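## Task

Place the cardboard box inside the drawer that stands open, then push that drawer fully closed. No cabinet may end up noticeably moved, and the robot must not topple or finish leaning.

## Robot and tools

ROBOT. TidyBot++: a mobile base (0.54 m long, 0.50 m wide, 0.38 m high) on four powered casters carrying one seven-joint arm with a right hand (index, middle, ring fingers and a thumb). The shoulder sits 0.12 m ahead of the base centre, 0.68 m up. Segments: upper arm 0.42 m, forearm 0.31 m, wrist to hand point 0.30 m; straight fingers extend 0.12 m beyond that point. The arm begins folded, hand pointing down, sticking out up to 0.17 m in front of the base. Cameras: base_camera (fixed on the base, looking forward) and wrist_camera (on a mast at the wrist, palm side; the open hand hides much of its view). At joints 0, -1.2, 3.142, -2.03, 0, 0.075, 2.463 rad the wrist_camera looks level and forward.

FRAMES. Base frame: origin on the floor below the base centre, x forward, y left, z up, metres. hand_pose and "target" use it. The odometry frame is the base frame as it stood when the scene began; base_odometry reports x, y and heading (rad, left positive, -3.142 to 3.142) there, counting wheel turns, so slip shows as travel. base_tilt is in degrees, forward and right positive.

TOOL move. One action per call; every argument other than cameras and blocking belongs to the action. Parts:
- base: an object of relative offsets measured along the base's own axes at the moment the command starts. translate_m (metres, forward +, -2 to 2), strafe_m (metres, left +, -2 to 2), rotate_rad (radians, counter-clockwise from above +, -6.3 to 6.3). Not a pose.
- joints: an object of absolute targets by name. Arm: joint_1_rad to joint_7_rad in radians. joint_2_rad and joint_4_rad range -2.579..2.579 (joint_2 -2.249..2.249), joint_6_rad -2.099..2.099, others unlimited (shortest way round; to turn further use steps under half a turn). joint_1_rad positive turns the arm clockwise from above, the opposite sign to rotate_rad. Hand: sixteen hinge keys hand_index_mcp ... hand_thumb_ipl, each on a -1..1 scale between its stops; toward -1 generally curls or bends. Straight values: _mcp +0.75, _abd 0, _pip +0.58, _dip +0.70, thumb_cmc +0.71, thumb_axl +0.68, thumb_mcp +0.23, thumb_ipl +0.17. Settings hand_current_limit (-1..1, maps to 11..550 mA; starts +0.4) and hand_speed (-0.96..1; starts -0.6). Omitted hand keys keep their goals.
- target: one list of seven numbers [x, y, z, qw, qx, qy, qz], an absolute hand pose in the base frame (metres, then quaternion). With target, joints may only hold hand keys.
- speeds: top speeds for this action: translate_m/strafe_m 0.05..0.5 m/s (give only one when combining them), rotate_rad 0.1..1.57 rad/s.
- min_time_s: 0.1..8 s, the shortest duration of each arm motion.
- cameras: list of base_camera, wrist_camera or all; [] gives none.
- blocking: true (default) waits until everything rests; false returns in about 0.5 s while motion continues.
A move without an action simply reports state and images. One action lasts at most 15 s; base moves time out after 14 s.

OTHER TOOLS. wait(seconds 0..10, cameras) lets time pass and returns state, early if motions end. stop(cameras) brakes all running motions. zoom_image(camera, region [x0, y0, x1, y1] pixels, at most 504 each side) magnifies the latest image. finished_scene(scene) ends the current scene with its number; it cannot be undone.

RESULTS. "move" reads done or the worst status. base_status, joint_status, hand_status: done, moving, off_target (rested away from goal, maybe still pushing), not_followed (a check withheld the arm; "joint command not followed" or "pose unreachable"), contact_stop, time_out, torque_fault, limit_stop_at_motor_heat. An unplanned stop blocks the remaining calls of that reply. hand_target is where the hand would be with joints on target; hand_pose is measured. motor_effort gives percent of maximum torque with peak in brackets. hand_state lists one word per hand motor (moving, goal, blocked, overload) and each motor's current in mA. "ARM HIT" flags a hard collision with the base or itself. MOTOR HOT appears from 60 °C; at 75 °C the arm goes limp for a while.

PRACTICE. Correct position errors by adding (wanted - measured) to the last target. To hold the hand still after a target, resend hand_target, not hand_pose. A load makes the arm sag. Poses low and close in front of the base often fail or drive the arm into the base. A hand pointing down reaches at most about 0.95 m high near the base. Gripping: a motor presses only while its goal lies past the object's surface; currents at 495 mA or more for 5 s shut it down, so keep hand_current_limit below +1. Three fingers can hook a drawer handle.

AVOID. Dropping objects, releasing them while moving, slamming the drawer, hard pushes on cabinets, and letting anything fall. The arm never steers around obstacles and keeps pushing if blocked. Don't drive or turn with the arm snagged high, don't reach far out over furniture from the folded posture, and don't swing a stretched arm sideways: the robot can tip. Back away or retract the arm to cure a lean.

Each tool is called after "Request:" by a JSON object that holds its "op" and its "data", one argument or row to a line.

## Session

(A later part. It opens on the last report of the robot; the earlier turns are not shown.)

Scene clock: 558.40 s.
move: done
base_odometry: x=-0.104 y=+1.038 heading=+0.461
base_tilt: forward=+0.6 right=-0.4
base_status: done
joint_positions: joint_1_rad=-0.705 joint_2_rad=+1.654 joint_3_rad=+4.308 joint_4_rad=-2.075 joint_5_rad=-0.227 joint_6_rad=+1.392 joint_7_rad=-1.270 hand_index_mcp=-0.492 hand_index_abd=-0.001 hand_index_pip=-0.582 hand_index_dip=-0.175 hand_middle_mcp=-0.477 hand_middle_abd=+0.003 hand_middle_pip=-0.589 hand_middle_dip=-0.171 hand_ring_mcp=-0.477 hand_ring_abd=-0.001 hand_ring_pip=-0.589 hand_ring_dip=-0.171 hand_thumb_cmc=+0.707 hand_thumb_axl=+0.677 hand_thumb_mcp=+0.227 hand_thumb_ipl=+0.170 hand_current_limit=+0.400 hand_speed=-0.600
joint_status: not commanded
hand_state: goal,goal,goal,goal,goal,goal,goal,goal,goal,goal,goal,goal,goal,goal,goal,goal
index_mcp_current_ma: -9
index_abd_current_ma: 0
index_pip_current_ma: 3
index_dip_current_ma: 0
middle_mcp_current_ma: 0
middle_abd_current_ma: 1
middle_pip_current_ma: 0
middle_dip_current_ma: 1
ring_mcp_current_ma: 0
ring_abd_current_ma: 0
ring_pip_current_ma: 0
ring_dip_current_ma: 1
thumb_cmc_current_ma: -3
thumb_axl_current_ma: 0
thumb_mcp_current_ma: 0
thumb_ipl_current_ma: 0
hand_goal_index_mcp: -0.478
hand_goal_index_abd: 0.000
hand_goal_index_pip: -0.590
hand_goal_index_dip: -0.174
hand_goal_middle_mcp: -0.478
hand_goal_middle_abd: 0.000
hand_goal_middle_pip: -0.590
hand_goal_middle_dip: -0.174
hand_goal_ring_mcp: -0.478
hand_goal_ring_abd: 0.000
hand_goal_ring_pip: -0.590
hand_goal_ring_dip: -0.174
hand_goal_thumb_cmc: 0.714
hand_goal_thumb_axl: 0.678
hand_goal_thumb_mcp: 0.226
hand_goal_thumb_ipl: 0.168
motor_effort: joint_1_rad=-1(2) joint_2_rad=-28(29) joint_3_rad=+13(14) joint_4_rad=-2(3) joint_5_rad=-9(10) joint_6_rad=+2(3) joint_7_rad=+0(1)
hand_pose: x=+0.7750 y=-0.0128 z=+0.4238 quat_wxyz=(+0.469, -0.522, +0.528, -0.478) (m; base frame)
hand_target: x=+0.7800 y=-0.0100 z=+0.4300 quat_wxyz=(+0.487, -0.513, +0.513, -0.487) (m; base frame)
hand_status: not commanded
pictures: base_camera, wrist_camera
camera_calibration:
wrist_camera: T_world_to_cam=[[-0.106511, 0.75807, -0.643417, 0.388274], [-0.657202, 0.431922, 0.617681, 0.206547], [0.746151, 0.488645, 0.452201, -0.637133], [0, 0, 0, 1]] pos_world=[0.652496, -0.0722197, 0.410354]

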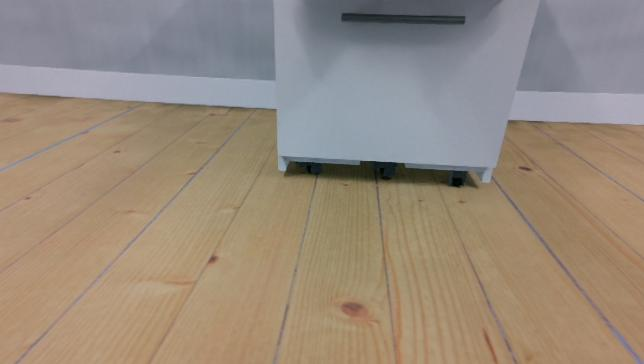

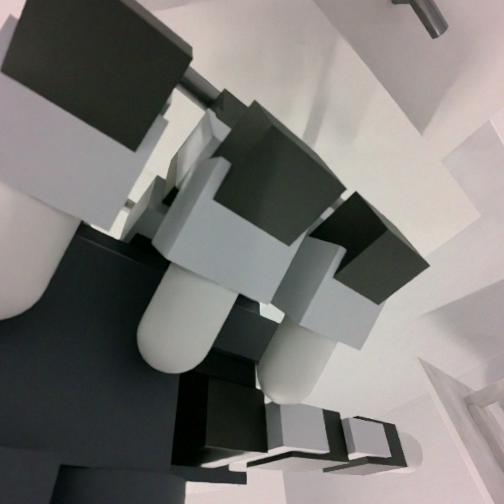

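Request:
{"op": "move", "data": {
  "base": {"translate_m": 0.075},
  "speeds": {"translate_m": 0.08},
  "cameras": ["wrist_camera"]
}}

Request:
{"op": "move", "data": {
  "base": {"translate_m": 0.015},
  "speeds": {"translate_m": 0.05}
}}

Request:
{"op": "move", "data": {
  "base": {"translate_m": 0.012},
  "speeds": {"translate_m": 0.05},
  "cameras": ["wrist_camera"]
}}

Scene clock: 567.47 s.
move: done
base_odometry: x=-0.037 y=+1.071 heading=+0.462
base_tilt: forward=+0.6 right=-0.4
base_status: done
joint_positions: joint_1_rad=-0.707 joint_2_rad=+1.654 joint_3_rad=+4.308 joint_4_rad=-2.077 joint_5_rad=-0.227 joint_6_rad=+1.392 joint_7_rad=-1.271 hand_index_mcp=-0.494 hand_index_abd=-0.001 hand_index_pip=-0.582 hand_index_dip=-0.175 hand_middle_mcp=-0.477 hand_middle_abd=+0.003 hand_middle_pip=-0.589 hand_middle_dip=-0.171 hand_ring_mcp=-0.477 hand_ring_abd=-0.001 hand_ring_pip=-0.589 hand_ring_dip=-0.171 hand_thumb_cmc=+0.707 hand_thumb_axl=+0.677 hand_thumb_mcp=+0.227 hand_thumb_ipl=+0.170 hand_current_limit=+0.400 hand_speed=-0.600
joint_status: not commanded
hand_state: goal,goal,goal,goal,goal,goal,goal,goal,goal,goal,goal,goal,goal,goal,goal,goal
index_mcp_current_ma: -11
index_abd_current_ma: 0
index_pip_current_ma: 3
index_dip_current_ma: 0
middle_mcp_current_ma: 0
middle_abd_current_ma: 1
middle_pip_current_ma: 0
middle_dip_current_ma: 1
ring_mcp_current_ma: 0
ring_abd_current_ma: 0
ring_pip_current_ma: 0
ring_dip_current_ma: 1
thumb_cmc_current_ma: -3
thumb_axl_current_ma: 0
thumb_mcp_current_ma: 0
thumb_ipl_current_ma: 0
hand_goal_index_mcp: -0.478
hand_goal_index_abd: 0.000
hand_goal_index_pip: -0.590
hand_goal_index_dip: -0.174
hand_goal_middle_mcp: -0.478
hand_goal_middle_abd: 0.000
hand_goal_middle_pip: -0.590
hand_goal_middle_dip: -0.174
hand_goal_ring_mcp: -0.478
hand_goal_ring_abd: 0.000
hand_goal_ring_pip: -0.590
hand_goal_ring_dip: -0.174
hand_goal_thumb_cmc: 0.714
hand_goal_thumb_axl: 0.678
hand_goal_thumb_mcp: 0.226
hand_goal_thumb_ipl: 0.168
motor_effort: joint_1_rad=-1(2) joint_2_rad=-28(29) joint_3_rad=+14(14) joint_4_rad=-2(3) joint_5_rad=-8(10) joint_6_rad=+2(3) joint_7_rad=-1(1)
hand_pose: x=+0.7747 y=-0.0118 z=+0.4240 quat_wxyz=(+0.469, -0.522, +0.528, -0.478) (m; base frame)
hand_target: x=+0.7800 y=-0.0100 z=+0.4300 quat_wxyz=(+0.487, -0.513, +0.513, -0.487) (m; base frame)
hand_status: not commanded
pictures: wrist_camera
camera_calibration:
wrist_camera: T_world_to_cam=[[-0.107035, 0.758258, -0.643108, 0.387851], [-0.657602, 0.431149, 0.617795, 0.206058], [0.745723, 0.489035, 0.452484, -0.637205], [0, 0, 0, 1]] pos_world=[0.652197, -0.0713174, 0.410454]

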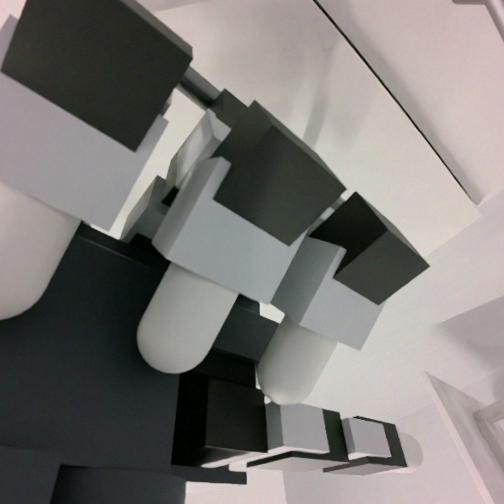

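Scene clock: 568.37 s.
move: done
base_odometry: x=-0.024 y=+1.078 heading=+0.462
base_tilt: forward=+0.6 right=-0.4
base_status: done
joint_positions: joint_1_rad=-0.711 joint_2_rad=+1.656 joint_3_rad=+4.308 joint_4_rad=-2.087 joint_5_rad=-0.230 joint_6_rad=+1.397 joint_7_rad=-1.274 hand_index_mcp=-0.522 hand_index_abd=+0.001 hand_index_pip=-0.570 hand_index_dip=-0.179 hand_middle_mcp=-0.482 hand_middle_abd=+0.003 hand_middle_pip=-0.589 hand_middle_dip=-0.171 hand_ring_mcp=-0.477 hand_ring_abd=-0.001 hand_ring_pip=-0.589 hand_ring_dip=-0.171 hand_thumb_cmc=+0.715 hand_thumb_axl=+0.674 hand_thumb_mcp=+0.227 hand_thumb_ipl=+0.170 hand_current_limit=+0.400 hand_speed=-0.600
joint_status: not commanded
hand_state: blocked,goal,goal,goal,goal,goal,goal,goal,goal,goal,goal,goal,goal,goal,goal,goal
index_mcp_current_ma: -61
index_abd_current_ma: 0
index_pip_current_ma: 15
index_dip_current_ma: -1
middle_mcp_current_ma: -1
middle_abd_current_ma: 1
middle_pip_current_ma: 0
middle_dip_current_ma: 1
ring_mcp_current_ma: 0
ring_abd_current_ma: 0
ring_pip_current_ma: 0
ring_dip_current_ma: 1
thumb_cmc_current_ma: 0
thumb_axl_current_ma: -1
thumb_mcp_current_ma: 0
thumb_ipl_current_ma: 0
hand_goal_index_mcp: -0.478
hand_goal_index_abd: 0.000
hand_goal_index_pip: -0.590
hand_goal_index_dip: -0.174
hand_goal_middle_mcp: -0.478
hand_goal_middle_abd: 0.000
hand_goal_middle_pip: -0.590
hand_goal_middle_dip: -0.174
hand_goal_ring_mcp: -0.478
hand_goal_ring_abd: 0.000
hand_goal_ring_pip: -0.590
hand_goal_ring_dip: -0.174
hand_goal_thumb_cmc: 0.714
hand_goal_thumb_axl: 0.678
hand_goal_thumb_mcp: 0.226
hand_goal_thumb_ipl: 0.168
motor_effort: joint_1_rad=+0(3) joint_2_rad=-28(30) joint_3_rad=+14(15) joint_4_rad=+1(6) joint_5_rad=-9(10) joint_6_rad=+1(3) joint_7_rad=+0(2)
hand_pose: x=+0.7716 y=-0.0121 z=+0.4242 quat_wxyz=(+0.468, -0.522, +0.528, -0.479) (m; base frame)
hand_target: x=+0.7800 y=-0.0100 z=+0.4300 quat_wxyz=(+0.487, -0.513, +0.513, -0.487) (m; base frame)
hand_status: not commanded
pictures: none

Scene clock: 569.07 s.
move: done
base_odometry: x=-0.014 y=+1.083 heading=+0.463
base_tilt: forward=+0.5 right=-0.4
base_status: done
joint_positions: joint_1_rad=-0.721 joint_2_rad=+1.658 joint_3_rad=+4.308 joint_4_rad=-2.116 joint_5_rad=-0.230 joint_6_rad=+1.407 joint_7_rad=-1.278 hand_index_mcp=-0.554 hand_index_abd=+0.002 hand_index_pip=-0.551 hand_index_dip=-0.183 hand_middle_mcp=-0.510 hand_middle_abd=+0.003 hand_middle_pip=-0.589 hand_middle_dip=-0.171 hand_ring_mcp=-0.477 hand_ring_abd=-0.001 hand_ring_pip=-0.589 hand_ring_dip=-0.171 hand_thumb_cmc=+0.731 hand_thumb_axl=+0.671 hand_thumb_mcp=+0.227 hand_thumb_ipl=+0.170 hand_current_limit=+0.400 hand_speed=-0.600
joint_status: not commanded
hand_state: blocked,goal,blocked,goal,blocked,goal,goal,goal,goal,goal,goal,goal,goal,goal,goal,goal
index_mcp_current_ma: -151
index_abd_current_ma: 0
index_pip_current_ma: 46
index_dip_current_ma: -4
middle_mcp_current_ma: -36
middle_abd_current_ma: 1
middle_pip_current_ma: 0
middle_dip_current_ma: 1
ring_mcp_current_ma: 0
ring_abd_current_ma: 0
ring_pip_current_ma: 0
ring_dip_current_ma: 1
thumb_cmc_current_ma: 12
thumb_axl_current_ma: -4
thumb_mcp_current_ma: 0
thumb_ipl_current_ma: 0
hand_goal_index_mcp: -0.478
hand_goal_index_abd: 0.000
hand_goal_index_pip: -0.590
hand_goal_index_dip: -0.174
hand_goal_middle_mcp: -0.478
hand_goal_middle_abd: 0.000
hand_goal_middle_pip: -0.590
hand_goal_middle_dip: -0.174
hand_goal_ring_mcp: -0.478
hand_goal_ring_abd: 0.000
hand_goal_ring_pip: -0.590
hand_goal_ring_dip: -0.174
hand_goal_thumb_cmc: 0.714
hand_goal_thumb_axl: 0.678
hand_goal_thumb_mcp: 0.226
hand_goal_thumb_ipl: 0.168
motor_effort: joint_1_rad=+2(4) joint_2_rad=-27(31) joint_3_rad=+14(16) joint_4_rad=+6(9) joint_5_rad=-8(13) joint_6_rad=-2(6) joint_7_rad=+1(2)
hand_pose: x=+0.7628 y=-0.0131 z=+0.4249 quat_wxyz=(+0.464, -0.523, +0.530, -0.481) (m; base frame)
hand_target: x=+0.7800 y=-0.0100 z=+0.4300 quat_wxyz=(+0.487, -0.513, +0.513, -0.487) (m; base frame)
hand_status: not commanded
pictures: wrist_camera
camera_calibration:
wrist_camera: T_world_to_cam=[[-0.103532, 0.755166, -0.647306, 0.387258], [-0.650686, 0.440791, 0.618313, 0.192915], [0.752256, 0.485208, 0.44574, -0.630317], [0, 0, 0, 1]] pos_world=[0.63978, -0.0716445, 0.41235]

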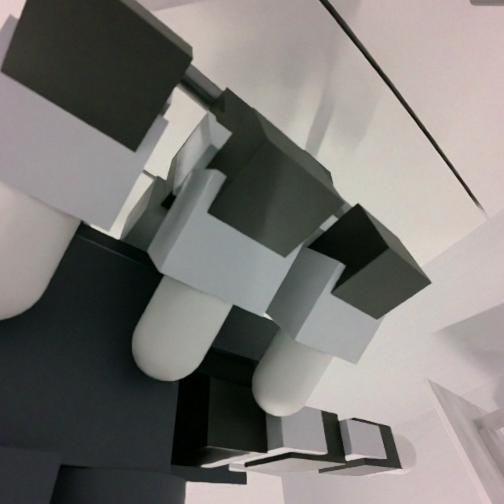

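Resistance reached. Back off and verify.

Request:
{"op": "move", "data": {
  "base": {"translate_m": -0.5},
  "speeds": {"translate_m": 0.35}
}}

Request:
{"op": "move", "data": {
  "target": [0.76, -0.05, 0.75, 0.487, -0.513, 0.513, -0.487]
}}

Request:
{"op": "move", "data": {
  "joints": {"joint_1_rad": -0.5, "joint_2_rad": -0.9, "joint_3_rad": 3.142, "joint_4_rad": -2.03, "joint_5_rad": 0, "joint_6_rad": -0.5, "joint_7_rad": 2.463},
  "cameras": ["all"]
}}

Request:
{"op": "zoom_image", "data": {
  "camera": "wrist_camera",
  "region": [310, 60, 504, 300]
}}

Scene clock: 579.97 s.
move: done
base_odometry: x=-0.461 y=+0.860 heading=+0.464
base_tilt: forward=+0.6 right=-0.4
base_status: done
joint_positions: joint_1_rad=-0.712 joint_2_rad=+1.659 joint_3_rad=+4.310 joint_4_rad=-2.064 joint_5_rad=-0.231 joint_6_rad=+1.407 joint_7_rad=-1.278 hand_index_mcp=-0.478 hand_index_abd=+0.003 hand_index_pip=-0.582 hand_index_dip=-0.177 hand_middle_mcp=-0.478 hand_middle_abd=+0.003 hand_middle_pip=-0.589 hand_middle_dip=-0.171 hand_ring_mcp=-0.477 hand_ring_abd=-0.001 hand_ring_pip=-0.589 hand_ring_dip=-0.171 hand_thumb_cmc=+0.707 hand_thumb_axl=+0.676 hand_thumb_mcp=+0.227 hand_thumb_ipl=+0.170 hand_current_limit=+0.400 hand_speed=-0.600
joint_status: not commanded
hand_state: goal,goal,goal,goal,goal,goal,goal,goal,goal,goal,goal,goal,goal,goal,goal,goal
index_mcp_current_ma: 0
index_abd_current_ma: 0
index_pip_current_ma: 3
index_dip_current_ma: -1
middle_mcp_current_ma: 0
middle_abd_current_ma: 1
middle_pip_current_ma: 0
middle_dip_current_ma: 1
ring_mcp_current_ma: 0
ring_abd_current_ma: 0
ring_pip_current_ma: 0
ring_dip_current_ma: 1
thumb_cmc_current_ma: -3
thumb_axl_current_ma: -1
thumb_mcp_current_ma: 0
thumb_ipl_current_ma: 0
hand_goal_index_mcp: -0.478
hand_goal_index_abd: 0.000
hand_goal_index_pip: -0.590
hand_goal_index_dip: -0.174
hand_goal_middle_mcp: -0.478
hand_goal_middle_abd: 0.000
hand_goal_middle_pip: -0.590
hand_goal_middle_dip: -0.174
hand_goal_ring_mcp: -0.478
hand_goal_ring_abd: 0.000
hand_goal_ring_pip: -0.590
hand_goal_ring_dip: -0.174
hand_goal_thumb_cmc: 0.714
hand_goal_thumb_axl: 0.678
hand_goal_thumb_mcp: 0.226
hand_goal_thumb_ipl: 0.168
motor_effort: joint_1_rad=+0(3) joint_2_rad=-28(30) joint_3_rad=+13(14) joint_4_rad=-2(6) joint_5_rad=-8(10) joint_6_rad=+2(3) joint_7_rad=+0(1)
hand_pose: x=+0.7786 y=-0.0004 z=+0.4250 quat_wxyz=(+0.480, -0.526, +0.520, -0.472) (m; base frame)
hand_target: x=+0.7800 y=-0.0100 z=+0.4300 quat_wxyz=(+0.487, -0.513, +0.513, -0.487) (m; base frame)
hand_status: not commanded
pictures: none

Scene clock: 582.60 s.
move: done
base_odometry: x=-0.461 y=+0.860 heading=+0.464
base_tilt: forward=+0.5 right=-0.4
base_status: not commanded
joint_positions: joint_1_rad=-0.292 joint_2_rad=+0.394 joint_3_rad=+3.789 joint_4_rad=-2.064 joint_5_rad=+0.357 joint_6_rad=+0.936 joint_7_rad=-0.537 hand_index_mcp=-0.478 hand_index_abd=+0.003 hand_index_pip=-0.582 hand_index_dip=-0.177 hand_middle_mcp=-0.478 hand_middle_abd=+0.003 hand_middle_pip=-0.589 hand_middle_dip=-0.171 hand_ring_mcp=-0.477 hand_ring_abd=-0.001 hand_ring_pip=-0.589 hand_ring_dip=-0.171 hand_thumb_cmc=+0.707 hand_thumb_axl=+0.676 hand_thumb_mcp=+0.227 hand_thumb_ipl=+0.170 hand_current_limit=+0.400 hand_speed=-0.600
joint_status: not commanded
hand_state: goal,goal,goal,goal,goal,goal,goal,goal,goal,goal,goal,goal,goal,goal,goal,goal
index_mcp_current_ma: 0
index_abd_current_ma: 0
index_pip_current_ma: 3
index_dip_current_ma: -1
middle_mcp_current_ma: 0
middle_abd_current_ma: 1
middle_pip_current_ma: 0
middle_dip_current_ma: 1
ring_mcp_current_ma: 0
ring_abd_current_ma: 0
ring_pip_current_ma: 0
ring_dip_current_ma: 1
thumb_cmc_current_ma: -3
thumb_axl_current_ma: -1
thumb_mcp_current_ma: 0
thumb_ipl_current_ma: 0
hand_goal_index_mcp: -0.478
hand_goal_index_abd: 0.000
hand_goal_index_pip: -0.590
hand_goal_index_dip: -0.174
hand_goal_middle_mcp: -0.478
hand_goal_middle_abd: 0.000
hand_goal_middle_pip: -0.590
hand_goal_middle_dip: -0.174
hand_goal_ring_mcp: -0.478
hand_goal_ring_abd: 0.000
hand_goal_ring_pip: -0.590
hand_goal_ring_dip: -0.174
hand_goal_thumb_cmc: 0.714
hand_goal_thumb_axl: 0.678
hand_goal_thumb_mcp: 0.226
hand_goal_thumb_ipl: 0.168
motor_effort: joint_1_rad=+0(1) joint_2_rad=-23(31) joint_3_rad=+3(14) joint_4_rad=+14(14) joint_5_rad=-3(9) joint_6_rad=+7(7) joint_7_rad=+0(1)
hand_pose: x=+0.7732 y=-0.0475 z=+0.7677 quat_wxyz=(+0.518, -0.472, +0.516, -0.492) (m; base frame)
hand_target: x=+0.7600 y=-0.0500 z=+0.7500 quat_wxyz=(+0.487, -0.513, +0.513, -0.487) (m; base frame)
hand_status: done (0.022 m and 5.9 deg from the pose sent, 0.329 m and 2.6 deg at the start)
pictures: none

Scene clock: 586.23 s.
move: done
base_odometry: x=-0.461 y=+0.860 heading=+0.464
base_tilt: forward=+0.5 right=-0.4
base_status: not commanded
joint_positions: joint_1_rad=-0.482 joint_2_rad=-0.878 joint_3_rad=+3.157 joint_4_rad=-2.060 joint_5_rad=+0.070 joint_6_rad=-0.430 joint_7_rad=+2.423 hand_index_mcp=-0.478 hand_index_abd=+0.003 hand_index_pip=-0.589 hand_index_dip=-0.177 hand_middle_mcp=-0.478 hand_middle_abd=+0.003 hand_middle_pip=-0.589 hand_middle_dip=-0.171 hand_ring_mcp=-0.477 hand_ring_abd=-0.001 hand_ring_pip=-0.589 hand_ring_dip=-0.171 hand_thumb_cmc=+0.718 hand_thumb_axl=+0.676 hand_thumb_mcp=+0.227 hand_thumb_ipl=+0.170 hand_current_limit=+0.400 hand_speed=-0.600
joint_status: all done
hand_state: goal,goal,goal,goal,goal,goal,goal,goal,goal,goal,goal,goal,goal,goal,goal,goal
index_mcp_current_ma: 0
index_abd_current_ma: 0
index_pip_current_ma: 0
index_dip_current_ma: -1
middle_mcp_current_ma: 0
middle_abd_current_ma: 1
middle_pip_current_ma: 0
middle_dip_current_ma: 1
ring_mcp_current_ma: 0
ring_abd_current_ma: 0
ring_pip_current_ma: 0
ring_dip_current_ma: 1
thumb_cmc_current_ma: 1
thumb_axl_current_ma: -1
thumb_mcp_current_ma: 0
thumb_ipl_current_ma: 0
hand_goal_index_mcp: -0.478
hand_goal_index_abd: 0.000
hand_goal_index_pip: -0.590
hand_goal_index_dip: -0.174
hand_goal_middle_mcp: -0.478
hand_goal_middle_abd: 0.000
hand_goal_middle_pip: -0.590
hand_goal_middle_dip: -0.174
hand_goal_ring_mcp: -0.478
hand_goal_ring_abd: 0.000
hand_goal_ring_pip: -0.590
hand_goal_ring_dip: -0.174
hand_goal_thumb_cmc: 0.714
hand_goal_thumb_axl: 0.678
hand_goal_thumb_mcp: 0.226
hand_goal_thumb_ipl: 0.168
motor_effort: joint_1_rad=-1(2) joint_2_rad=+6(25) joint_3_rad=+0(4) joint_4_rad=+18(20) joint_5_rad=+1(4) joint_6_rad=+8(9) joint_7_rad=+0(1)
hand_pose: x=+0.3955 y=+0.0486 z=+1.1107 quat_wxyz=(-0.158, -0.563, -0.450, -0.675) (m; base frame)
hand_target: x=+0.3795 y=+0.0627 z=+1.1115 quat_wxyz=(-0.134, -0.559, -0.466, -0.673) (m; base frame)
hand_status: not commanded
pictures: base_camera, wrist_camera
camera_calibration:
wrist_camera: T_world_to_cam=[[0.383083, -0.922747, 0.0422531, -0.130241], [-0.682296, -0.313501, -0.660446, 0.972142], [0.622671, 0.224176, -0.749684, 0.702014], [0, 0, 0, 1]] pos_world=[0.276059, 0.0272126, 1.17384]

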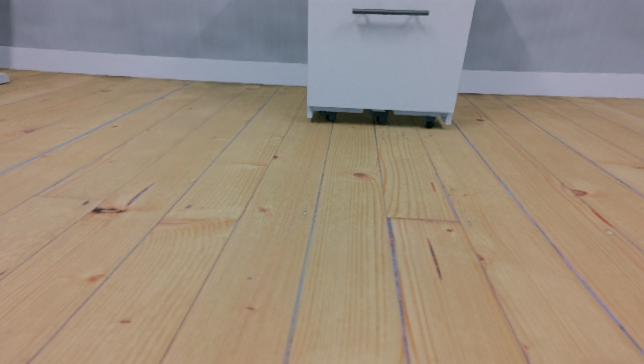

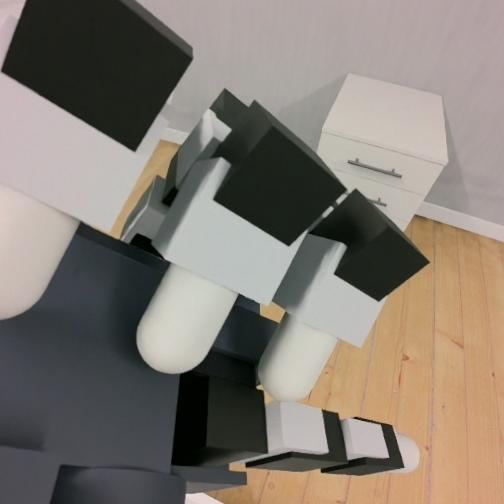

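Scaled by 2.100 from the camera's 504x504 image, which has a finer 720x720 frame.

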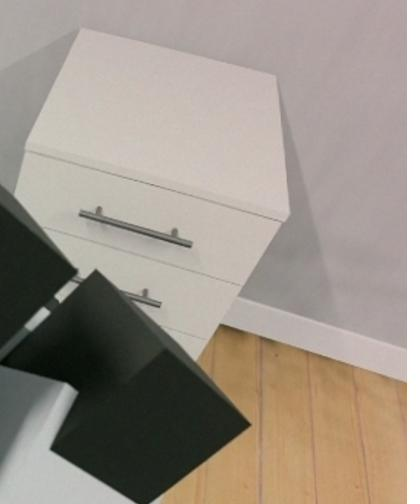

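Closed flush.

Request:
{"op": "finished_scene", "data": {
  "scene": 3
}}

The scene is finished: the task was done.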